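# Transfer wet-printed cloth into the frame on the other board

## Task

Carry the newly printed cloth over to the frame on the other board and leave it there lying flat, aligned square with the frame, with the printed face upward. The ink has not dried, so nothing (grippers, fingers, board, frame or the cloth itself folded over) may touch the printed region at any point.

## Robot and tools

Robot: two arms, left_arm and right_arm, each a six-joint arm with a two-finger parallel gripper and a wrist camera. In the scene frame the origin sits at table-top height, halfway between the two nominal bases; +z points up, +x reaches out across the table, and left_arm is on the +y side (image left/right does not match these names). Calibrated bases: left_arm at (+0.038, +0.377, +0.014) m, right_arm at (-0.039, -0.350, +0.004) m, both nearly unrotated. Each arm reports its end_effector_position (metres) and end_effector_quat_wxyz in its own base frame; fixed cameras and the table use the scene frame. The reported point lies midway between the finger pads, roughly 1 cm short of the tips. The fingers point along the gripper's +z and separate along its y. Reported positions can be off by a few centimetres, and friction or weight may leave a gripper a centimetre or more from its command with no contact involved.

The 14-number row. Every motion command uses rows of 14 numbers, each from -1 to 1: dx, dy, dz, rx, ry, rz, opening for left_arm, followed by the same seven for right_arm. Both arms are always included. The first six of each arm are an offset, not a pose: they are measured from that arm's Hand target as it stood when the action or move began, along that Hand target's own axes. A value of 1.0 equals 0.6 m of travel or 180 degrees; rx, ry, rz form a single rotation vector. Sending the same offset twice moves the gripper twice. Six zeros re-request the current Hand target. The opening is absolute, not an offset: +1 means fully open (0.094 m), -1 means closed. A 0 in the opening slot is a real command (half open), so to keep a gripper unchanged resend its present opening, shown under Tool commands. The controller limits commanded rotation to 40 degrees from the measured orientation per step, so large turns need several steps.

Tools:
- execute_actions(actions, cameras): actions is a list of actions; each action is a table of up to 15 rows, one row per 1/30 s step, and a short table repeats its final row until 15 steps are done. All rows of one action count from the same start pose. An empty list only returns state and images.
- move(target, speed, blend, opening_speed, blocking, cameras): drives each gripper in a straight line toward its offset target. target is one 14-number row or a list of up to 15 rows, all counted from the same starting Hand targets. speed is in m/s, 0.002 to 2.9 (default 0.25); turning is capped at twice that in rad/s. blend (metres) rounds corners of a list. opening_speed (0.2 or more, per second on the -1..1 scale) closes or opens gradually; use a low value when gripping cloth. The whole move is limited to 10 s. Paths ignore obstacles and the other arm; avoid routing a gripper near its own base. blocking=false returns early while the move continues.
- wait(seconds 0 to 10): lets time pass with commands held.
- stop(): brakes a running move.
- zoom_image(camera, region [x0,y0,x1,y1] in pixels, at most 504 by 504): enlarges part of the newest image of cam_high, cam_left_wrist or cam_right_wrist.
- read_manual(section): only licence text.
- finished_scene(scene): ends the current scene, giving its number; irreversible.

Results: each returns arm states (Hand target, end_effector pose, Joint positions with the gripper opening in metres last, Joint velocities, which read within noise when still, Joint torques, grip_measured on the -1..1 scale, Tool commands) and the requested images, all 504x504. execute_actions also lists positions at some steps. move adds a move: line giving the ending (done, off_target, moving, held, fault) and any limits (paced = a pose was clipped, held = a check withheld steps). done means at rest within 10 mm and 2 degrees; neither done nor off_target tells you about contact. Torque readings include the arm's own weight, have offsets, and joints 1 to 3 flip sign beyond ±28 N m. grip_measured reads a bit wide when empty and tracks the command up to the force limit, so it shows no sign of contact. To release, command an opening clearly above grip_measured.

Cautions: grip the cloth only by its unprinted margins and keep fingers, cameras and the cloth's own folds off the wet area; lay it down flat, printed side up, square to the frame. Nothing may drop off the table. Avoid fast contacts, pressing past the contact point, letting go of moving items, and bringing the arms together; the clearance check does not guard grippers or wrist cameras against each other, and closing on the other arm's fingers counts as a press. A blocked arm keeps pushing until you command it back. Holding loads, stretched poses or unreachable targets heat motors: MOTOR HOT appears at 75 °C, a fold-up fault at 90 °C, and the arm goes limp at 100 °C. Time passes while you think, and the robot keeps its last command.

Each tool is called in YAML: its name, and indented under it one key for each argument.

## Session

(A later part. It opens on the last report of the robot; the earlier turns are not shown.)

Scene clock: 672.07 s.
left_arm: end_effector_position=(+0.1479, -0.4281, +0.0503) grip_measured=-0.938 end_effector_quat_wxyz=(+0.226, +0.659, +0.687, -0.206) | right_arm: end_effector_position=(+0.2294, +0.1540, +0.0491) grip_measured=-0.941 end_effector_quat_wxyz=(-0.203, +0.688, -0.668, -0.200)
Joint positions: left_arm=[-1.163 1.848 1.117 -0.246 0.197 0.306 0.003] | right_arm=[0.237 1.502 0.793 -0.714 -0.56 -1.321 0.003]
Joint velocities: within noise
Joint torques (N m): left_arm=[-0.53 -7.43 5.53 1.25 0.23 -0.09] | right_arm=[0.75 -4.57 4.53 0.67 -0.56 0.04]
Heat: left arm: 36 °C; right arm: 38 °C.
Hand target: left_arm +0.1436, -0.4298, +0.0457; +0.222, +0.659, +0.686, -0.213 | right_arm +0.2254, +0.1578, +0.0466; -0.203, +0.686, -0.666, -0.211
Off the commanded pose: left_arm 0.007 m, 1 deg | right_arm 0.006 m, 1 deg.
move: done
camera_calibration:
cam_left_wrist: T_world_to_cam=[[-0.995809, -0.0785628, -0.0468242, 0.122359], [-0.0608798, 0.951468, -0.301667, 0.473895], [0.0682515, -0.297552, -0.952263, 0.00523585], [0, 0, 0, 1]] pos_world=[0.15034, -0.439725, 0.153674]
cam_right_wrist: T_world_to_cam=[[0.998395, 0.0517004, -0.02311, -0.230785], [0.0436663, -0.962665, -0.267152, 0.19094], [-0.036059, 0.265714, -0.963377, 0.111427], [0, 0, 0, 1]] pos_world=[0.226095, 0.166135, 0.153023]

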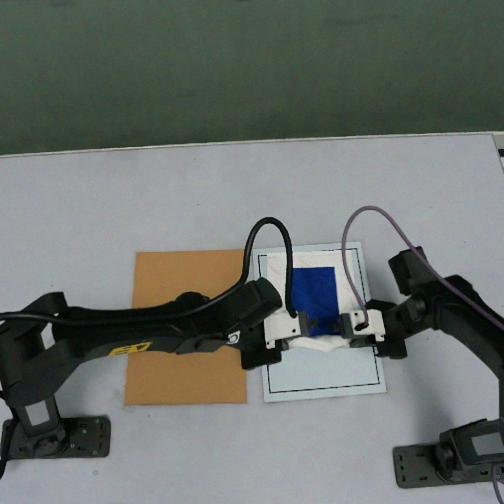

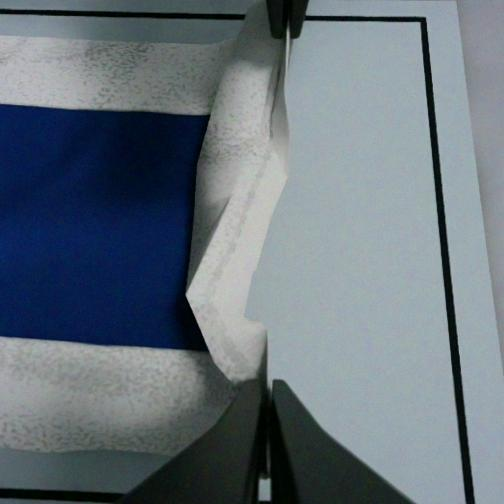

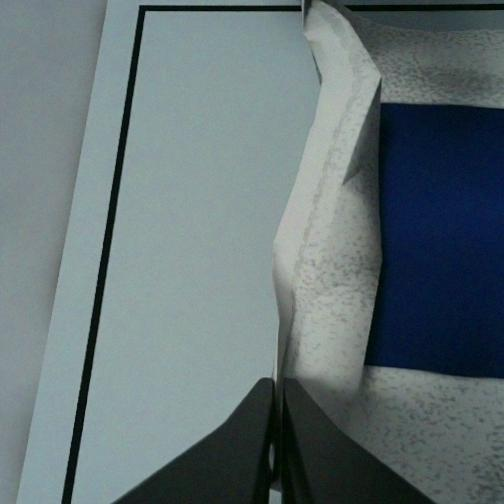

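move:
  target: [0.0458,-0.0442,0.0492,0,0,0,-1,0.0182,0.0378,0.0402,0,0,0,-1]
  speed: 0.03

zoom_image:
  camera: "cam_high"
  region: [230, 230, 400, 410]

Scene clock: 694.50 s.
left_arm: end_effector_position=(+0.1194, -0.4267, +0.0121) grip_measured=-0.938 end_effector_quat_wxyz=(+0.224, +0.660, +0.684, -0.214) | right_arm: end_effector_position=(+0.2043, +0.1583, +0.0177) grip_measured=-0.941 end_effector_quat_wxyz=(-0.193, +0.686, -0.670, -0.209)
Joint positions: left_arm=[-1.23 1.89 0.986 -0.057 0.175 0.249 0.003] | right_arm=[0.28 1.502 0.647 -0.569 -0.561 -1.272 0.003]
Joint velocities: within noise
Joint torques (N m): left_arm=[-0.51 -7.32 4.96 1.24 0.05 -0.05] | right_arm=[0.64 -6.27 4 0.68 -0.47 0.03]
Heat: left arm: 34 °C; right arm: 36 °C.
Hand target: left_arm +0.1169, -0.4259, +0.0056; +0.222, +0.659, +0.686, -0.213 | right_arm +0.2025, +0.1615, +0.0205; -0.202, +0.686, -0.666, -0.211
Off the commanded pose: left_arm 0.007 m, 0 deg | right_arm 0.005 m, 1 deg.
move: done
camera_calibration:
cam_left_wrist: T_world_to_cam=[[-0.996873, -0.0706397, -0.0354191, 0.0956312], [-0.0561979, 0.948849, -0.310688, 0.457789], [0.0555543, -0.307726, -0.949852, -0.0316357], [0, 0, 0, 1]] pos_world=[0.122816, -0.437352, 0.115567]
cam_right_wrist: T_world_to_cam=[[0.997326, 0.0530995, -0.0502097, -0.206235], [0.0377789, -0.962748, -0.267748, 0.189143], [-0.0625566, 0.265135, -0.96218, 0.084535], [0, 0, 0, 1]] pos_world=[0.203826, 0.170635, 0.121626]

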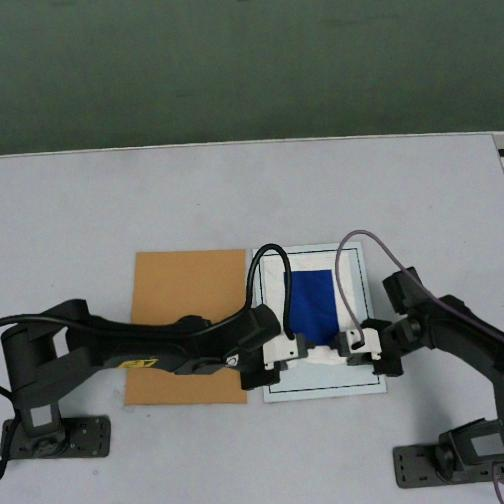

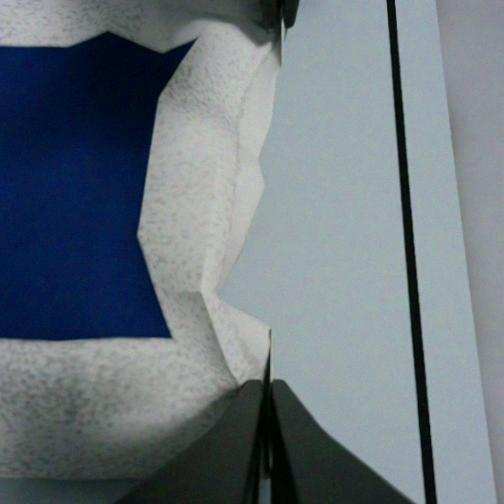

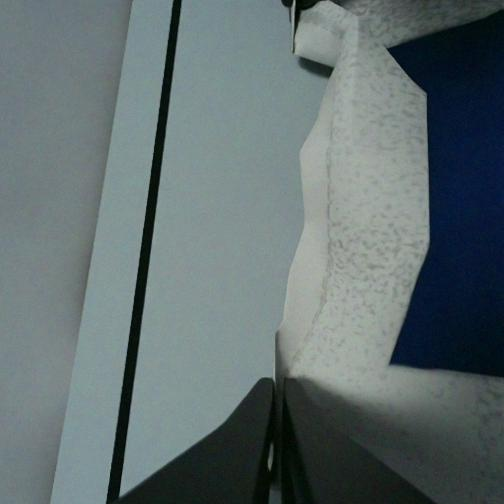

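Scaled by 2.800.

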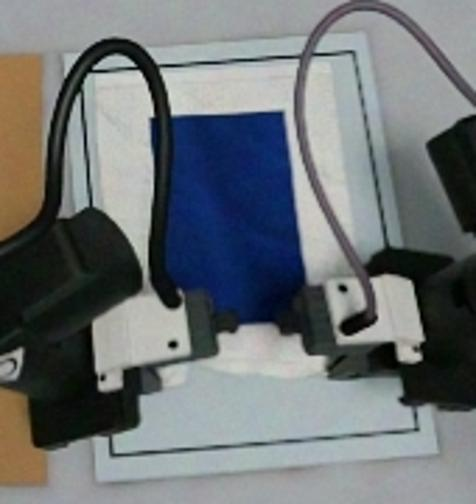

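move:
  target: [-0.0045,-0.02,-0.0048,0,0,0,-1,-0.0047,0.0133,-0.009,0,0,0,-1]
  speed: 0.03

zoom_image:
  camera: "cam_high"
  region: [230, 230, 400, 410]

Scene clock: 711.87 s.
left_arm: end_effector_position=(+0.1083, -0.4293, +0.0109) grip_measured=-0.938 end_effector_quat_wxyz=(+0.223, +0.660, +0.685, -0.213) | right_arm: end_effector_position=(+0.2027, +0.1596, +0.0249) grip_measured=-0.941 end_effector_quat_wxyz=(-0.206, +0.687, -0.666, -0.203)
Joint positions: left_arm=[-1.264 1.89 0.981 -0.051 0.154 0.221 0.003] | right_arm=[0.287 1.453 0.632 -0.569 -0.561 -1.263 0.003]
Joint velocities: within noise
Joint torques (N m): left_arm=[-0.57 -8.62 4.62 1.11 0.03 -0.06] | right_arm=[0.68 -6.06 4.18 0.43 -0.46 0.08]
Heat: left arm: 34 °C; right arm: 35 °C.
Hand target: left_arm +0.1050, -0.4269, +0.0096; +0.222, +0.659, +0.686, -0.213 | right_arm +0.1946, +0.1606, +0.0266; -0.203, +0.686, -0.666, -0.211
Off the commanded pose: left_arm 0.004 m, 0 deg | right_arm 0.008 m, 1 deg.
move: done
camera_calibration:
cam_left_wrist: T_world_to_cam=[[-0.996833, -0.0711746, -0.0354653, 0.0840778], [-0.0568959, 0.949936, -0.307219, 0.459792], [0.055556, -0.304229, -0.950978, -0.0314186], [0, 0, 0, 1]] pos_world=[0.111717, -0.440348, 0.114361]
cam_right_wrist: T_world_to_cam=[[0.998378, 0.0527164, -0.021482, -0.205205], [0.0447675, -0.960194, -0.275723, 0.190676], [-0.0351621, 0.274315, -0.960997, 0.0841335], [0, 0, 0, 1]] pos_world=[0.199294, 0.170824, 0.129018]

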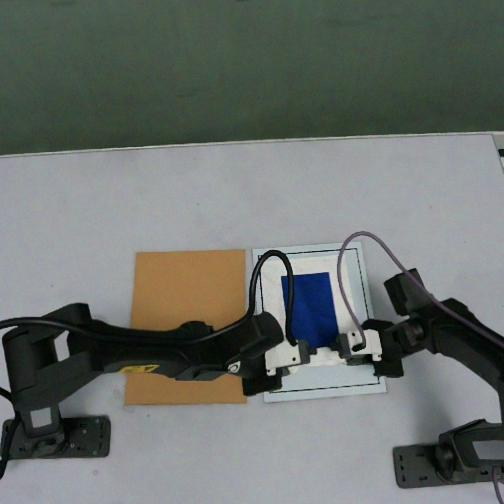

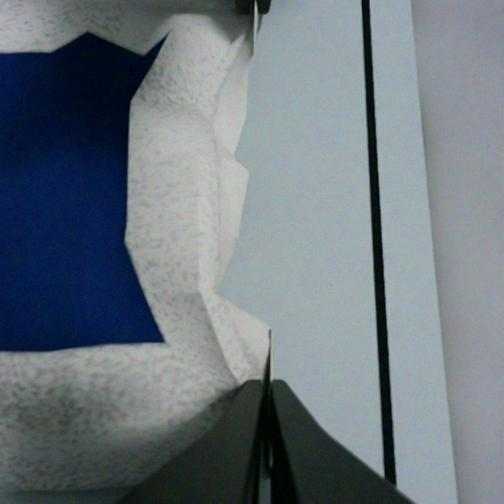

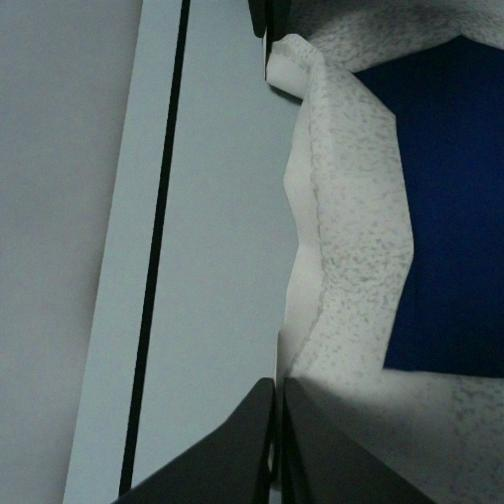

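Scaled by 2.800.

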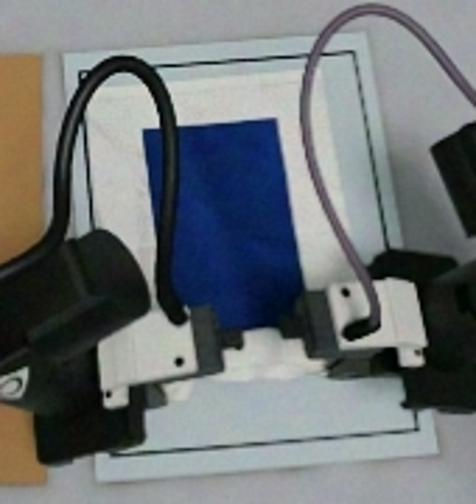

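move:
  target: [0,0,0,0,0,0,-1,0,0.0178,0,0,0,0,-1]
  speed: 0.03

zoom_image:
  camera: "cam_high"
  region: [230, 230, 400, 410]

Scene clock: 738.57 s.
left_arm: end_effector_position=(+0.1083, -0.4293, +0.0109) grip_measured=-0.938 end_effector_quat_wxyz=(+0.223, +0.660, +0.685, -0.213) | right_arm: end_effector_position=(+0.1918, +0.1597, +0.0255) grip_measured=-0.941 end_effector_quat_wxyz=(-0.207, +0.687, -0.666, -0.204)
Joint positions: left_arm=[-1.264 1.89 0.981 -0.051 0.154 0.22 0.003] | right_arm=[0.3 1.406 0.594 -0.57 -0.561 -1.247 0.003]
Joint velocities: within noise
Joint torques (N m): left_arm=[-0.58 -8.59 4.62 1.13 0.05 -0.1] | right_arm=[0.75 -5.56 4.21 0.46 -0.42 0.06]
Heat: left arm: 34 °C; right arm: 35 °C.
Hand target: left_arm +0.1050, -0.4269, +0.0096; +0.222, +0.659, +0.686, -0.213 | right_arm +0.1839, +0.1602, +0.0266; -0.203, +0.686, -0.666, -0.211
Off the commanded pose: left_arm 0.004 m, 0 deg | right_arm 0.008 m, 1 deg.
move: done
camera_calibration:
cam_left_wrist: T_world_to_cam=[[-0.996798, -0.0718788, -0.0350295, 0.0838146], [-0.0576992, 0.949885, -0.307229, 0.459864], [0.0553572, -0.304224, -0.950991, -0.0313987], [0, 0, 0, 1]] pos_world=[0.111818, -0.440346, 0.11436]
cam_right_wrist: T_world_to_cam=[[0.998342, 0.0531144, -0.0221979, -0.19427], [0.0448689, -0.959537, -0.277984, 0.191268], [-0.0360647, 0.276527, -0.960329, 0.0839913], [0, 0, 0, 1]] pos_world=[0.188395, 0.170622, 0.129516]

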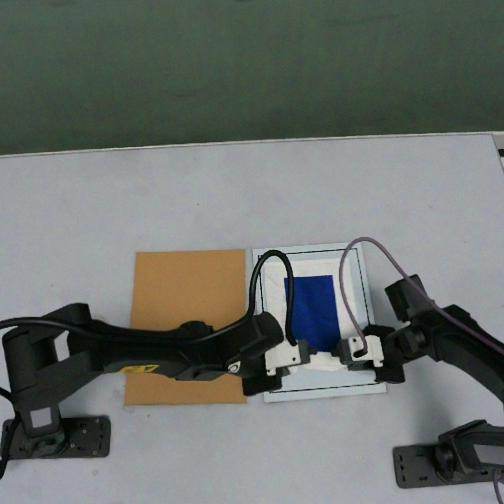

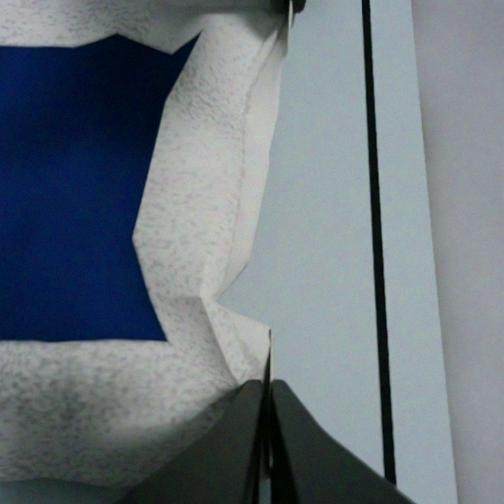

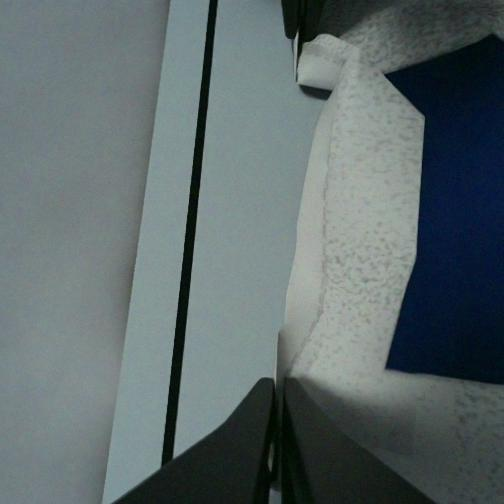

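Scaled by 2.800.

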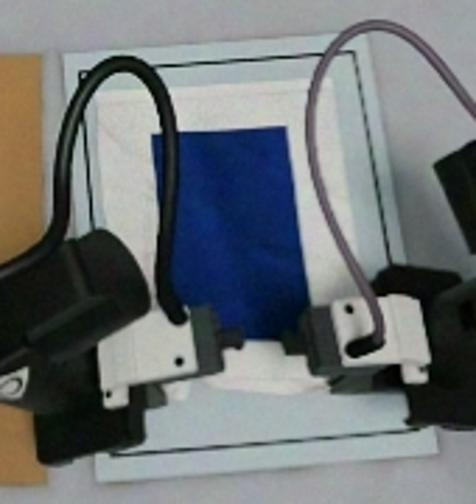

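move:
  target: [0.0035,-0.0055,0.004,0,0,0,-1,0.0035,0,0.0045,0,0,0,-1]
  speed: 0.02

zoom_image:
  camera: "cam_high"
  region: [230, 230, 400, 410]

Scene clock: 753.90 s.
left_arm: end_effector_position=(+0.1065, -0.4306, +0.0105) grip_measured=-0.938 end_effector_quat_wxyz=(+0.228, +0.659, +0.684, -0.214) | right_arm: end_effector_position=(+0.1888, +0.1587, +0.0233) grip_measured=-0.941 end_effector_quat_wxyz=(-0.203, +0.686, -0.668, -0.206)
Joint positions: left_arm=[-1.272 1.89 0.971 -0.03 0.147 0.214 0.003] | right_arm=[0.3 1.406 0.586 -0.57 -0.561 -1.246 0.003]
Joint velocities: within noise
Joint torques (N m): left_arm=[-0.75 -8.39 4.6 1.13 0.09 -0.07] | right_arm=[0.58 -4.86 4.18 0.61 -0.44 0.03]
Heat: left arm: 34 °C; right arm: 35 °C.
Hand target: left_arm +0.1015, -0.4267, +0.0063; +0.222, +0.659, +0.686, -0.213 | right_arm +0.1839, +0.1600, +0.0232; -0.203, +0.686, -0.666, -0.211
Off the commanded pose: left_arm 0.007 m, 1 deg | right_arm 0.005 m, 1 deg.
move: done
camera_calibration:
cam_left_wrist: T_world_to_cam=[[-0.996431, -0.0745134, -0.039673, 0.0808277], [-0.0581926, 0.946763, -0.316628, 0.459687], [0.061154, -0.313189, -0.94772, -0.0365806], [0, 0, 0, 1]] pos_world=[0.109527, -0.440649, 0.114088]
cam_right_wrist: T_world_to_cam=[[0.998139, 0.0524357, -0.0311256, -0.19091], [0.0418414, -0.960265, -0.275936, 0.190605], [-0.0443577, 0.27412, -0.960672, 0.0839685], [0, 0, 0, 1]] pos_world=[0.186305, 0.170025, 0.127319]

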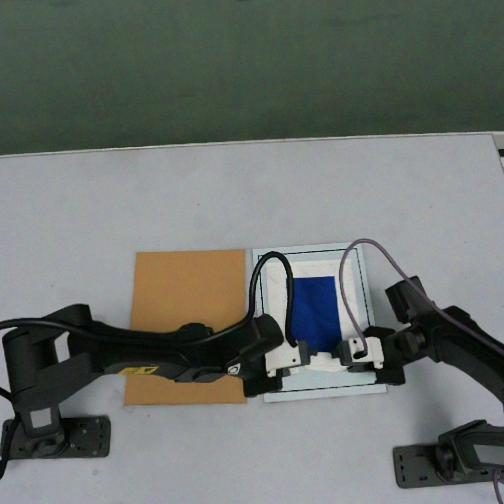

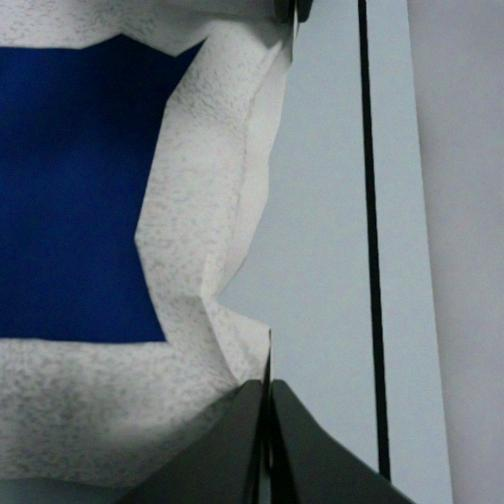

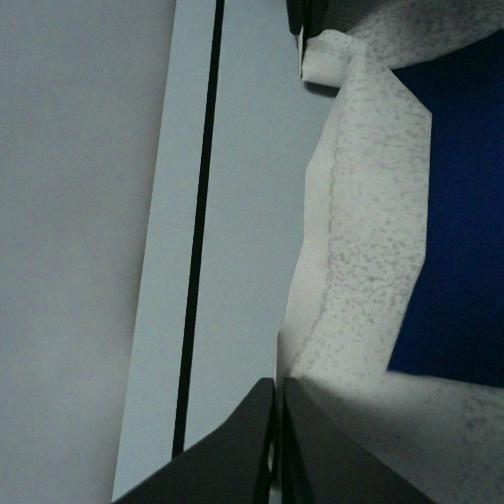

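Scaled by 2.800.

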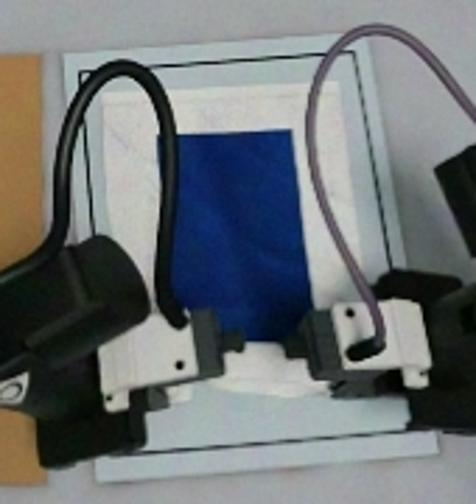

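move:
  target: [-0.004,-0.01,-0.0033,0,0,0,-1,0,0,0,0,0,0,-1]
  speed: 0.02

zoom_image:
  camera: "cam_high"
  region: [230, 230, 400, 410]

Scene clock: 759.43 s.
left_arm: end_effector_position=(+0.1014, -0.4321, +0.0103) grip_measured=-0.938 end_effector_quat_wxyz=(+0.228, +0.658, +0.685, -0.213) | right_arm: end_effector_position=(+0.1888, +0.1587, +0.0233) grip_measured=-0.941 end_effector_quat_wxyz=(-0.203, +0.686, -0.668, -0.206)
Joint positions: left_arm=[-1.289 1.89 0.971 -0.029 0.134 0.199 0.003] | right_arm=[0.3 1.406 0.586 -0.57 -0.561 -1.246 0.003]
Joint velocities: within noise
Joint torques (N m): left_arm=[-0.73 -8.96 4.64 1.03 0.12 -0.08] | right_arm=[0.58 -4.88 4.22 0.62 -0.44 0.02]
Heat: left arm: 34 °C; right arm: 35 °C.
Hand target: left_arm +0.0955, -0.4277, +0.0093; +0.222, +0.659, +0.686, -0.213 | right_arm +0.1839, +0.1600, +0.0232; -0.203, +0.686, -0.666, -0.211
Off the commanded pose: left_arm 0.007 m, 1 deg | right_arm 0.005 m, 1 deg.
move: done
camera_calibration:
cam_left_wrist: T_world_to_cam=[[-0.996236, -0.076268, -0.0411987, 0.0748017], [-0.059481, 0.947185, -0.315124, 0.460975], [0.0630567, -0.311487, -0.948156, -0.0363417], [0, 0, 0, 1]] pos_world=[0.104231, -0.442243, 0.113889]
cam_right_wrist: T_world_to_cam=[[0.998139, 0.0524357, -0.0311256, -0.19091], [0.0418414, -0.960265, -0.275936, 0.190605], [-0.0443577, 0.27412, -0.960672, 0.0839685], [0, 0, 0, 1]] pos_world=[0.186305, 0.170025, 0.127319]

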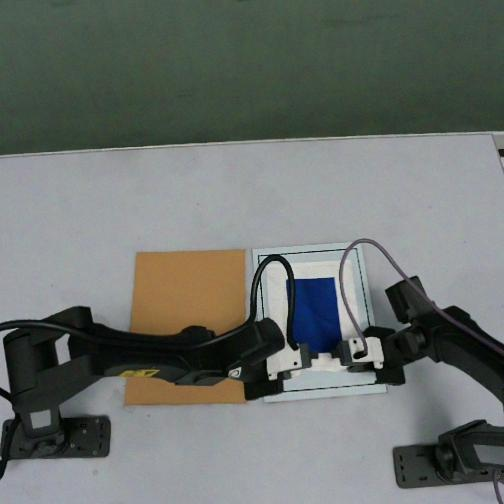

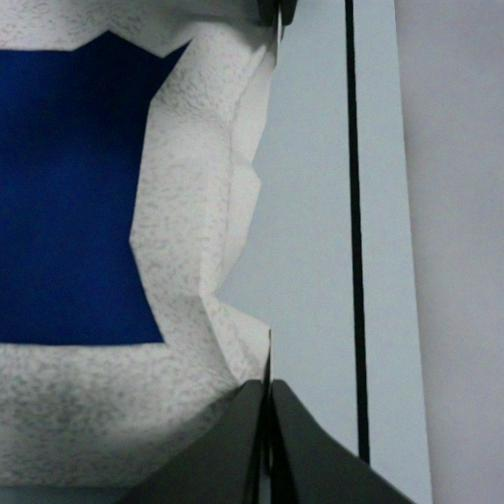

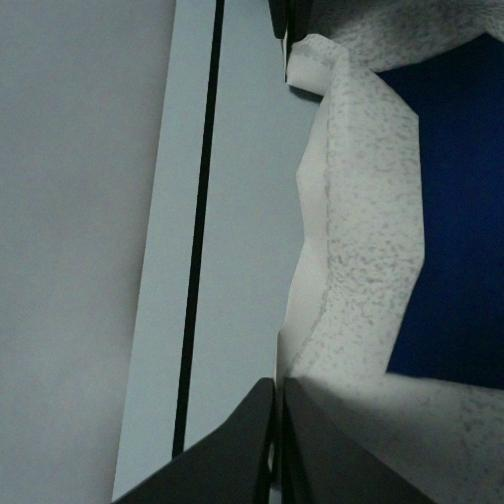

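Scaled by 2.800.

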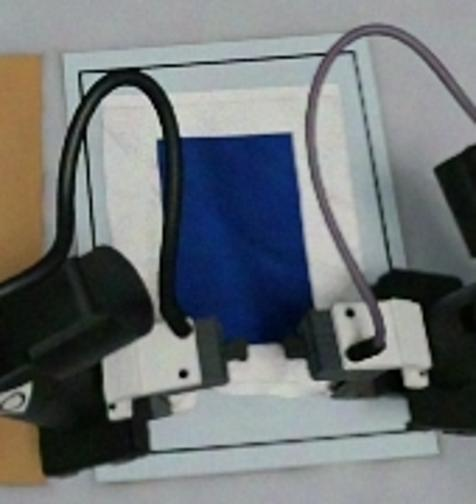

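move:
  target: [0.0105,0.0007,-0.0138,0,0,0,-1,0.011,0.0005,-0.0135,0,0,0,-1]
  speed: 0.02

zoom_image:
  camera: "cam_high"
  region: [230, 230, 400, 410]

Scene clock: 771.37 s.
left_arm: end_effector_position=(+0.0992, -0.4246, +0.0104) grip_measured=-0.938 end_effector_quat_wxyz=(+0.228, +0.658, +0.685, -0.213) | right_arm: end_effector_position=(+0.1883, +0.1511, +0.0231) grip_measured=-0.941 end_effector_quat_wxyz=(-0.201, +0.689, -0.666, -0.204)
Joint positions: left_arm=[-1.289 1.866 0.937 -0.02 0.134 0.198 0.003] | right_arm=[0.267 1.402 0.586 -0.598 -0.562 -1.293 0.003]
Joint velocities: within noise
Joint torques (N m): left_arm=[-0.09 -9.77 4.4 0.92 0.13 -0.04] | right_arm=[-0.7 -5.49 4.64 0.39 -0.5 -0.09]
Heat: left arm: 34 °C; right arm: 35 °C.
Hand target: left_arm +0.0955, -0.4178, +0.0125; +0.222, +0.659, +0.686, -0.213 | right_arm +0.1840, +0.1500, +0.0262; -0.203, +0.687, -0.666, -0.211
Off the commanded pose: left_arm 0.008 m, 1 deg | right_arm 0.005 m, 1 deg.
move: done
camera_calibration:
cam_left_wrist: T_world_to_cam=[[-0.996212, -0.0768273, -0.0407237, 0.072979], [-0.0601887, 0.947278, -0.314709, 0.453936], [0.0627549, -0.311066, -0.948314, -0.0335786], [0, 0, 0, 1]] pos_world=[0.102132, -0.434842, 0.113987]
cam_right_wrist: T_world_to_cam=[[0.997842, 0.0588248, -0.0291629, -0.190977], [0.0487424, -0.96128, -0.271228, 0.181962], [-0.0439887, 0.269222, -0.962073, 0.0866229], [0, 0, 0, 1]] pos_world=[0.185506, 0.162829, 0.127121]

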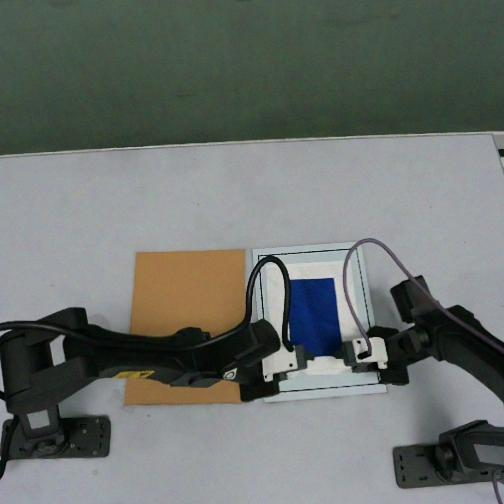

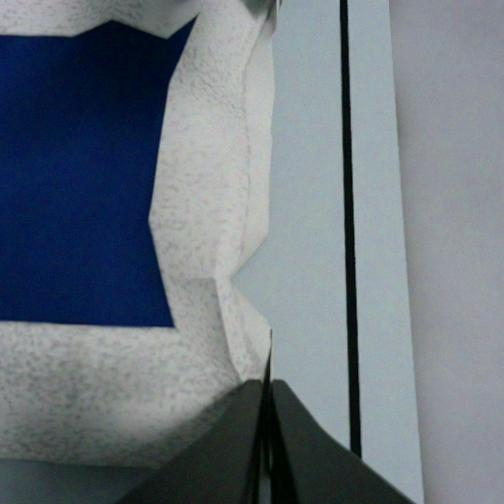

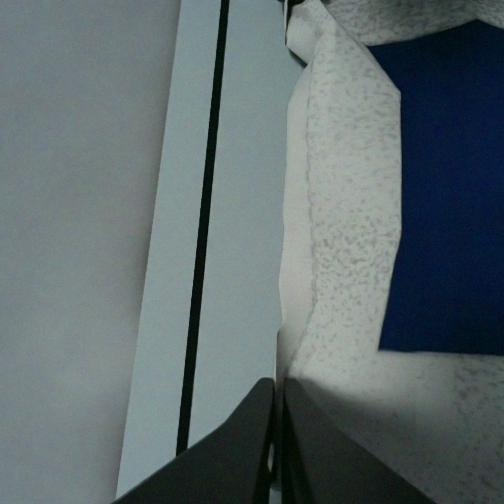

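Scaled by 2.800.

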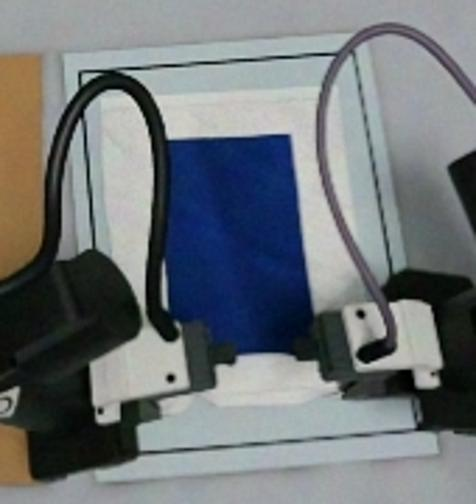

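move:
  target: [0.0067,0,0.0095,0,0,0,-1,0.0057,0,0.0083,0,0,0,-1]
  speed: 0.02
  cameras: []

move:
  target: [0,0,0,0,0,0,-0.7,0,0,0,0,0,0,-0.7]
  opening_speed: 0.2

zoom_image:
  camera: "cam_high"
  region: [230, 230, 400, 410]

Scene clock: 777.87 s.
left_arm: end_effector_position=(+0.0993, -0.4250, +0.0100) grip_measured=-0.938 end_effector_quat_wxyz=(+0.232, +0.657, +0.684, -0.215) | right_arm: end_effector_position=(+0.1855, +0.1504, +0.0211) grip_measured=-0.941 end_effector_quat_wxyz=(-0.198, +0.689, -0.666, -0.206)
Joint positions: left_arm=[-1.289 1.866 0.928 -0.001 0.134 0.198 0.003] | right_arm=[0.267 1.402 0.577 -0.597 -0.563 -1.295 0.003]
Joint velocities: within noise
Joint torques (N m): left_arm=[-0.18 -8.2 4.29 0.99 0.13 -0.05] | right_arm=[-0.83 -4.08 4.1 0.65 -0.5 -0.07]
Heat: left arm: 36 °C; right arm: 35 °C.
Hand target: left_arm +0.0956, -0.4179, +0.0055; +0.222, +0.659, +0.686, -0.213 | right_arm +0.1840, +0.1500, +0.0202; -0.203, +0.686, -0.666, -0.211
Off the commanded pose: left_arm 0.009 m, 1 deg | right_arm 0.002 m, 1 deg.
move: done
No camera images: "cameras" was empty.

Scene clock: 779.57 s.
left_arm: end_effector_position=(+0.0983, -0.4252, +0.0101) grip_measured=-0.703 end_effector_quat_wxyz=(+0.231, +0.658, +0.683, -0.218) | right_arm: end_effector_position=(+0.1855, +0.1505, +0.0211) grip_measured=-0.702 end_effector_quat_wxyz=(-0.199, +0.689, -0.666, -0.206)
Joint positions: left_arm=[-1.289 1.866 0.928 -0.001 0.14 0.198 0.014] | right_arm=[0.267 1.402 0.577 -0.596 -0.563 -1.295 0.014]
Joint velocities: within noise
Joint torques (N m): left_arm=[-0.16 -8.27 4.29 1.03 0.07 -0.04] | right_arm=[-0.79 -4.15 4.16 0.65 -0.51 -0.05]
Heat: left arm: 36 °C; right arm: 35 °C.
Hand target: left_arm +0.0956, -0.4179, +0.0055; +0.222, +0.659, +0.686, -0.213 | right_arm +0.1839, +0.1500, +0.0202; -0.203, +0.686, -0.666, -0.211
Off the commanded pose: left_arm 0.009 m, 1 deg | right_arm 0.002 m, 1 deg.
move: done
camera_calibration:
cam_left_wrist: T_world_to_cam=[[-0.996538, -0.073885, -0.0381066, 0.0733172], [-0.0575904, 0.944128, -0.324507, 0.45286], [0.0599537, -0.321189, -0.945115, -0.0380367], [0, 0, 0, 1]] pos_world=[0.101424, -0.434358, 0.113801]
cam_right_wrist: T_world_to_cam=[[0.997545, 0.0602818, -0.0356433, -0.188289], [0.0484272, -0.961441, -0.270715, 0.181061], [-0.0505881, 0.268324, -0.962, 0.0860891], [0, 0, 0, 1]] pos_world=[0.183414, 0.16233, 0.125122]

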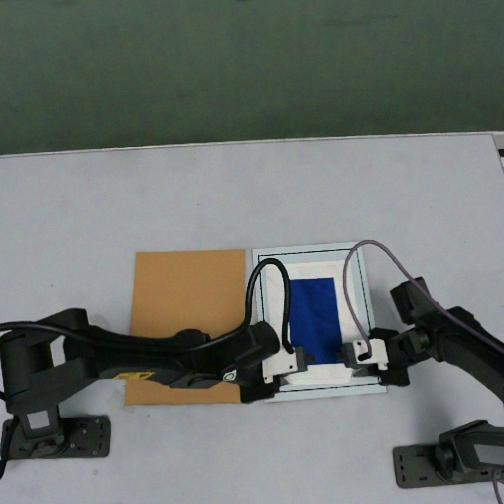

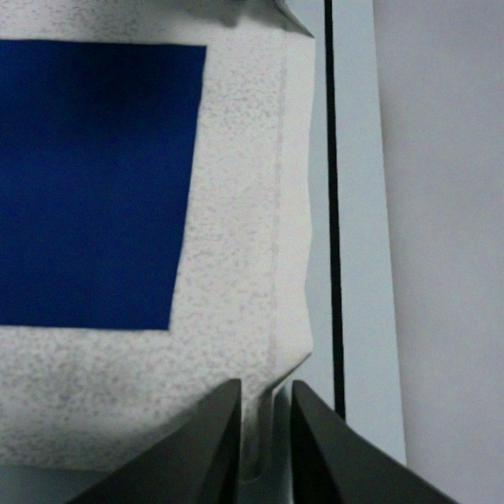

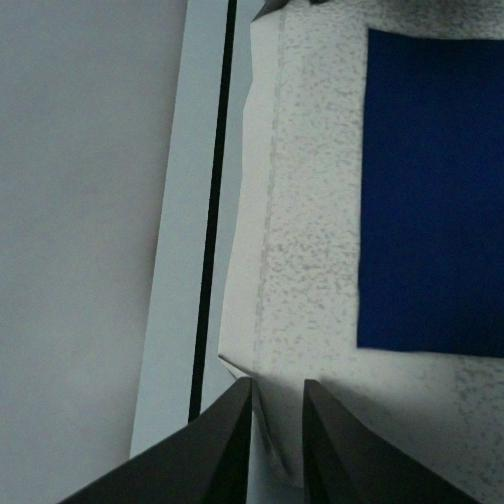

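Scaled by 2.800.

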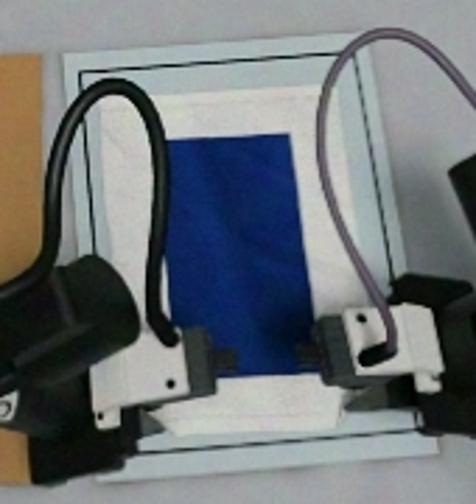

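move:
  target: [-0.0287,0,-0.041,0,0,0,-0.7,-0.0287,0,-0.041,0,0,0,-0.7]
  speed: 0.03

zoom_image:
  camera: "cam_high"
  region: [230, 230, 400, 410]

Scene clock: 785.07 s.
left_arm: end_effector_position=(+0.0932, -0.4076, +0.0147) grip_measured=-0.703 end_effector_quat_wxyz=(+0.204, +0.663, +0.692, -0.202) | right_arm: end_effector_position=(+0.1777, +0.1484, +0.0391) grip_measured=-0.702 end_effector_quat_wxyz=(-0.188, +0.687, -0.669, -0.213)
Joint positions: left_arm=[-1.289 1.814 0.928 -0.117 0.14 0.198 0.014] | right_arm=[0.267 1.343 0.618 -0.723 -0.563 -1.295 0.014]
Joint velocities: within noise
Joint torques (N m): left_arm=[-0.01 -10.02 8.34 0.87 0.09 -0.08] | right_arm=[-0.55 -5.12 7.45 0.37 -0.49 -0.03]
Heat: left arm: 36 °C; right arm: 35 °C.
Hand target: left_arm +0.0956, -0.4175, +0.0356; +0.222, +0.659, +0.686, -0.213 | right_arm +0.1840, +0.1505, +0.0503; -0.203, +0.686, -0.666, -0.211
Off the commanded pose: left_arm 0.023 m, 3 deg | right_arm 0.013 m, 2 deg.
move: off_target (left_arm, right_arm)
camera_calibration:
cam_left_wrist: T_world_to_cam=[[-0.997106, -0.0719186, -0.024629, 0.0703832], [-0.0629144, 0.962561, -0.263662, 0.444532], [0.0426691, -0.26135, -0.964301, -0.00143869], [0, 0, 0, 1]] pos_world=[0.0982084, -0.423203, 0.117552]
cam_right_wrist: T_world_to_cam=[[0.996336, 0.0598993, -0.0610402, -0.178499], [0.0416614, -0.963279, -0.265252, 0.185541], [-0.0746871, 0.261737, -0.962245, 0.108817], [0, 0, 0, 1]] pos_world=[0.178242, 0.160938, 0.143028]

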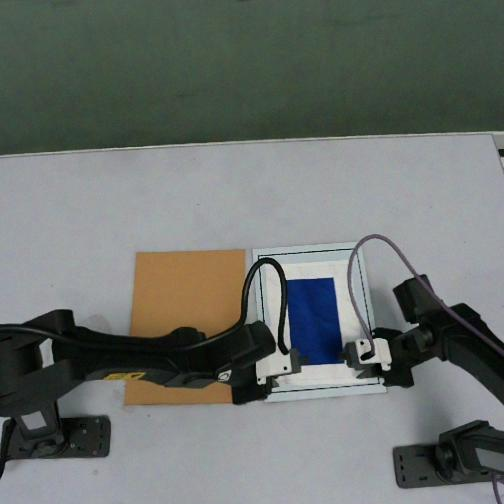

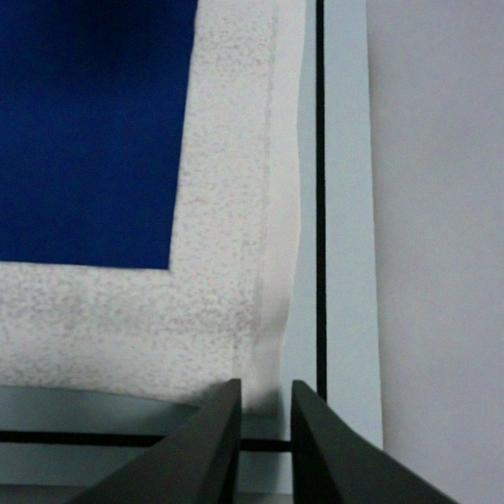

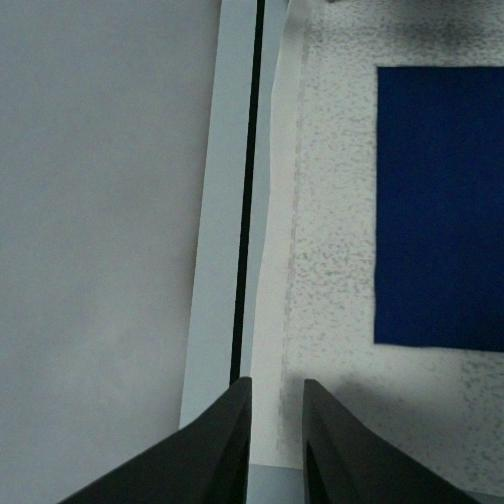

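Scaled by 2.800.

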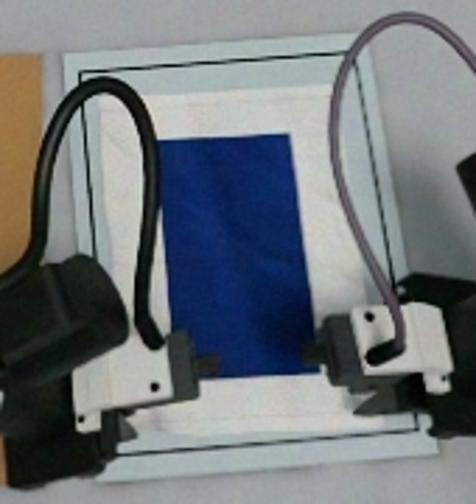

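move:
  target: [-0.0765,0,-0.1092,0,0,0,-0.7,-0.0765,0,-0.1092,0,0,0,-0.7]
  speed: 0.06

zoom_image:
  camera: "cam_high"
  region: [230, 230, 400, 410]

Scene clock: 790.60 s.
left_arm: end_effector_position=(+0.0941, -0.4106, +0.0942) grip_measured=-0.703 end_effector_quat_wxyz=(+0.204, +0.663, +0.692, -0.202) | right_arm: end_effector_position=(+0.1821, +0.1495, +0.1184) grip_measured=-0.702 end_effector_quat_wxyz=(-0.190, +0.686, -0.670, -0.212)
Joint positions: left_arm=[-1.289 1.678 1.12 -0.445 0.14 0.198 0.014] | right_arm=[0.267 1.25 0.884 -1.077 -0.563 -1.291 0.014]
Joint velocities: within noise
Joint torques (N m): left_arm=[0.14 -9.31 9.32 0.8 0.09 -0.04] | right_arm=[0.1 -4.71 8.08 0.33 -0.48 0]
Heat: left arm: 36 °C; right arm: 35 °C.
Hand target: left_arm +0.0955, -0.4162, +0.1155; +0.222, +0.659, +0.686, -0.213 | right_arm +0.1842, +0.1520, +0.1303; -0.203, +0.686, -0.666, -0.211
Off the commanded pose: left_arm 0.022 m, 3 deg | right_arm 0.012 m, 2 deg.
move: off_target (left_arm, right_arm)
camera_calibration:
cam_left_wrist: T_world_to_cam=[[-0.9971, -0.0719275, -0.0248622, 0.0729721], [-0.0628123, 0.962262, -0.264777, 0.468418], [0.0429687, -0.262447, -0.963989, 0.0738747], [0, 0, 0, 1]] pos_world=[0.0990086, -0.426104, 0.197055]
cam_right_wrist: T_world_to_cam=[[0.996658, 0.0570928, -0.0584276, -0.177989], [0.0395665, -0.96311, -0.266182, 0.208025], [-0.0714693, 0.262981, -0.96215, 0.184331], [0, 0, 0, 1]] pos_world=[0.182338, 0.162037, 0.222327]

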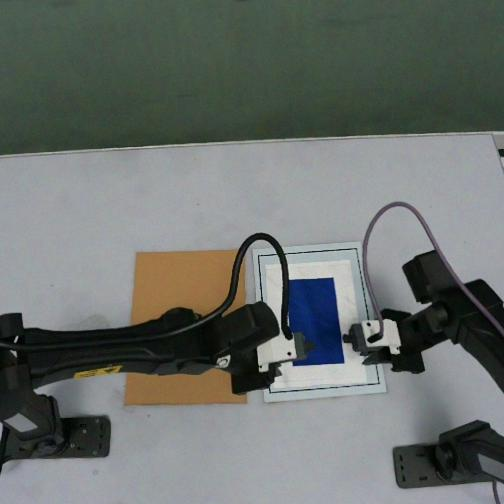

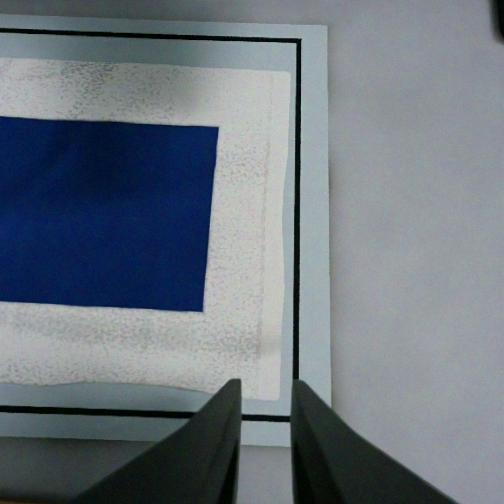

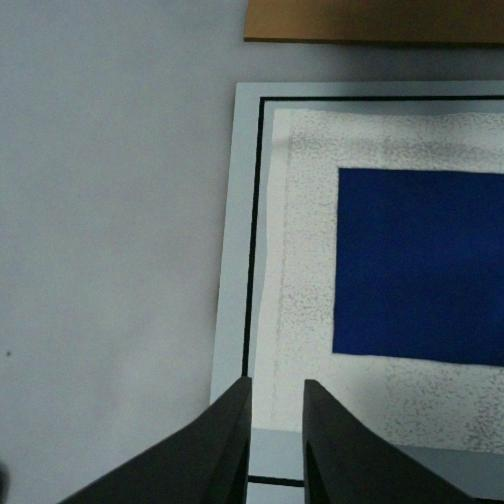

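Scaled by 2.800.

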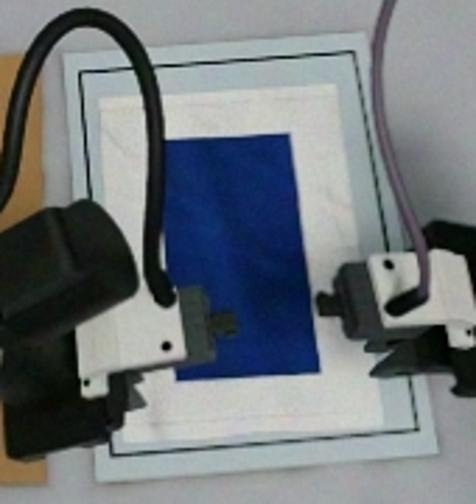

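move:
  target: [0.173,0.01,-0.187,0,0,0,-0.7,0.0825,0.004,-0.1162,0,0,0,-0.7]
  speed: 0.12

zoom_image:
  camera: "cam_high"
  region: [230, 230, 400, 410]

Scene clock: 799.57 s.
left_arm: end_effector_position=(+0.0990, -0.2711, +0.1474) grip_measured=-0.703 end_effector_quat_wxyz=(+0.228, +0.656, +0.688, -0.210) | right_arm: end_effector_position=(+0.1817, +0.0718, +0.1529) grip_measured=-0.702 end_effector_quat_wxyz=(-0.196, +0.688, -0.666, -0.209)
Joint positions: left_arm=[-1.069 1.095 0.842 -0.733 0.253 0.379 0.014] | right_arm=[-0.143 1.283 1.042 -1.455 -0.569 -1.783 0.014]
Joint velocities: within noise
Joint torques (N m): left_arm=[0.61 -3.7 6.22 0.92 0.22 0.07] | right_arm=[-0.68 -2.85 7.75 -0.14 -0.49 -0.09]
Heat: left arm: 35 °C; right arm: 34 °C.
Hand target: left_arm +0.0955, -0.2662, +0.1455; +0.222, +0.659, +0.686, -0.213 | right_arm +0.1844, +0.0719, +0.1603; -0.203, +0.687, -0.666, -0.210
Off the commanded pose: left_arm 0.006 m, 1 deg | right_arm 0.008 m, 1 deg.
move: done
camera_calibration:
cam_left_wrist: T_world_to_cam=[[-0.995606, -0.0833701, -0.0426507, 0.08861], [-0.0660785, 0.948149, -0.31088, 0.35184], [0.0663573, -0.306695, -0.949492, 0.14505], [0, 0, 0, 1]] pos_world=[0.101845, -0.281723, 0.250883]
cam_right_wrist: T_world_to_cam=[[0.997161, 0.0610002, -0.0441505, -0.173665], [0.0467986, -0.96136, -0.271288, 0.141682], [-0.0589931, 0.268451, -0.961485, 0.235317], [0, 0, 0, 1]] pos_world=[0.180424, 0.0836301, 0.257023]

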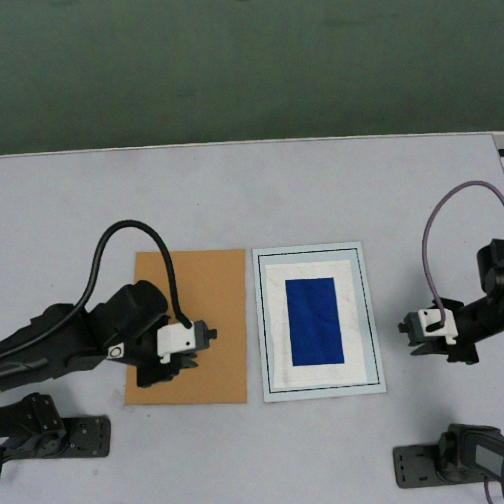

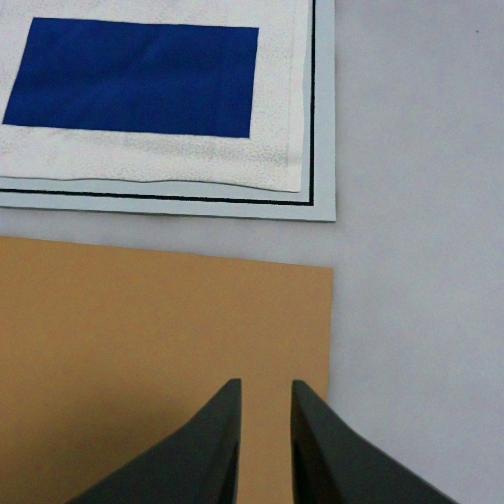

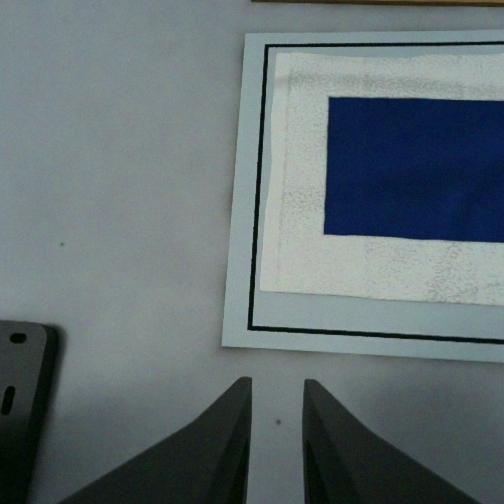

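Scaled by 2.800.

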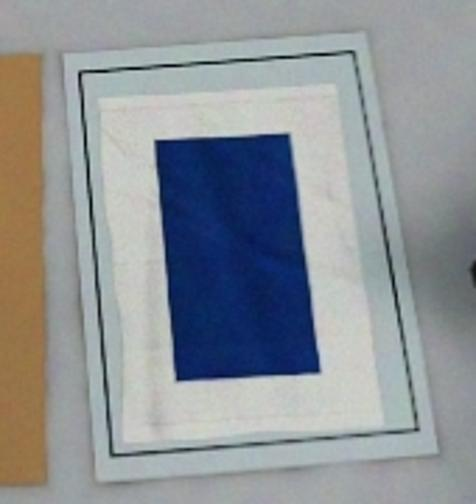

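finished_scene:
  scene: 1

The scene is finished: the task was done.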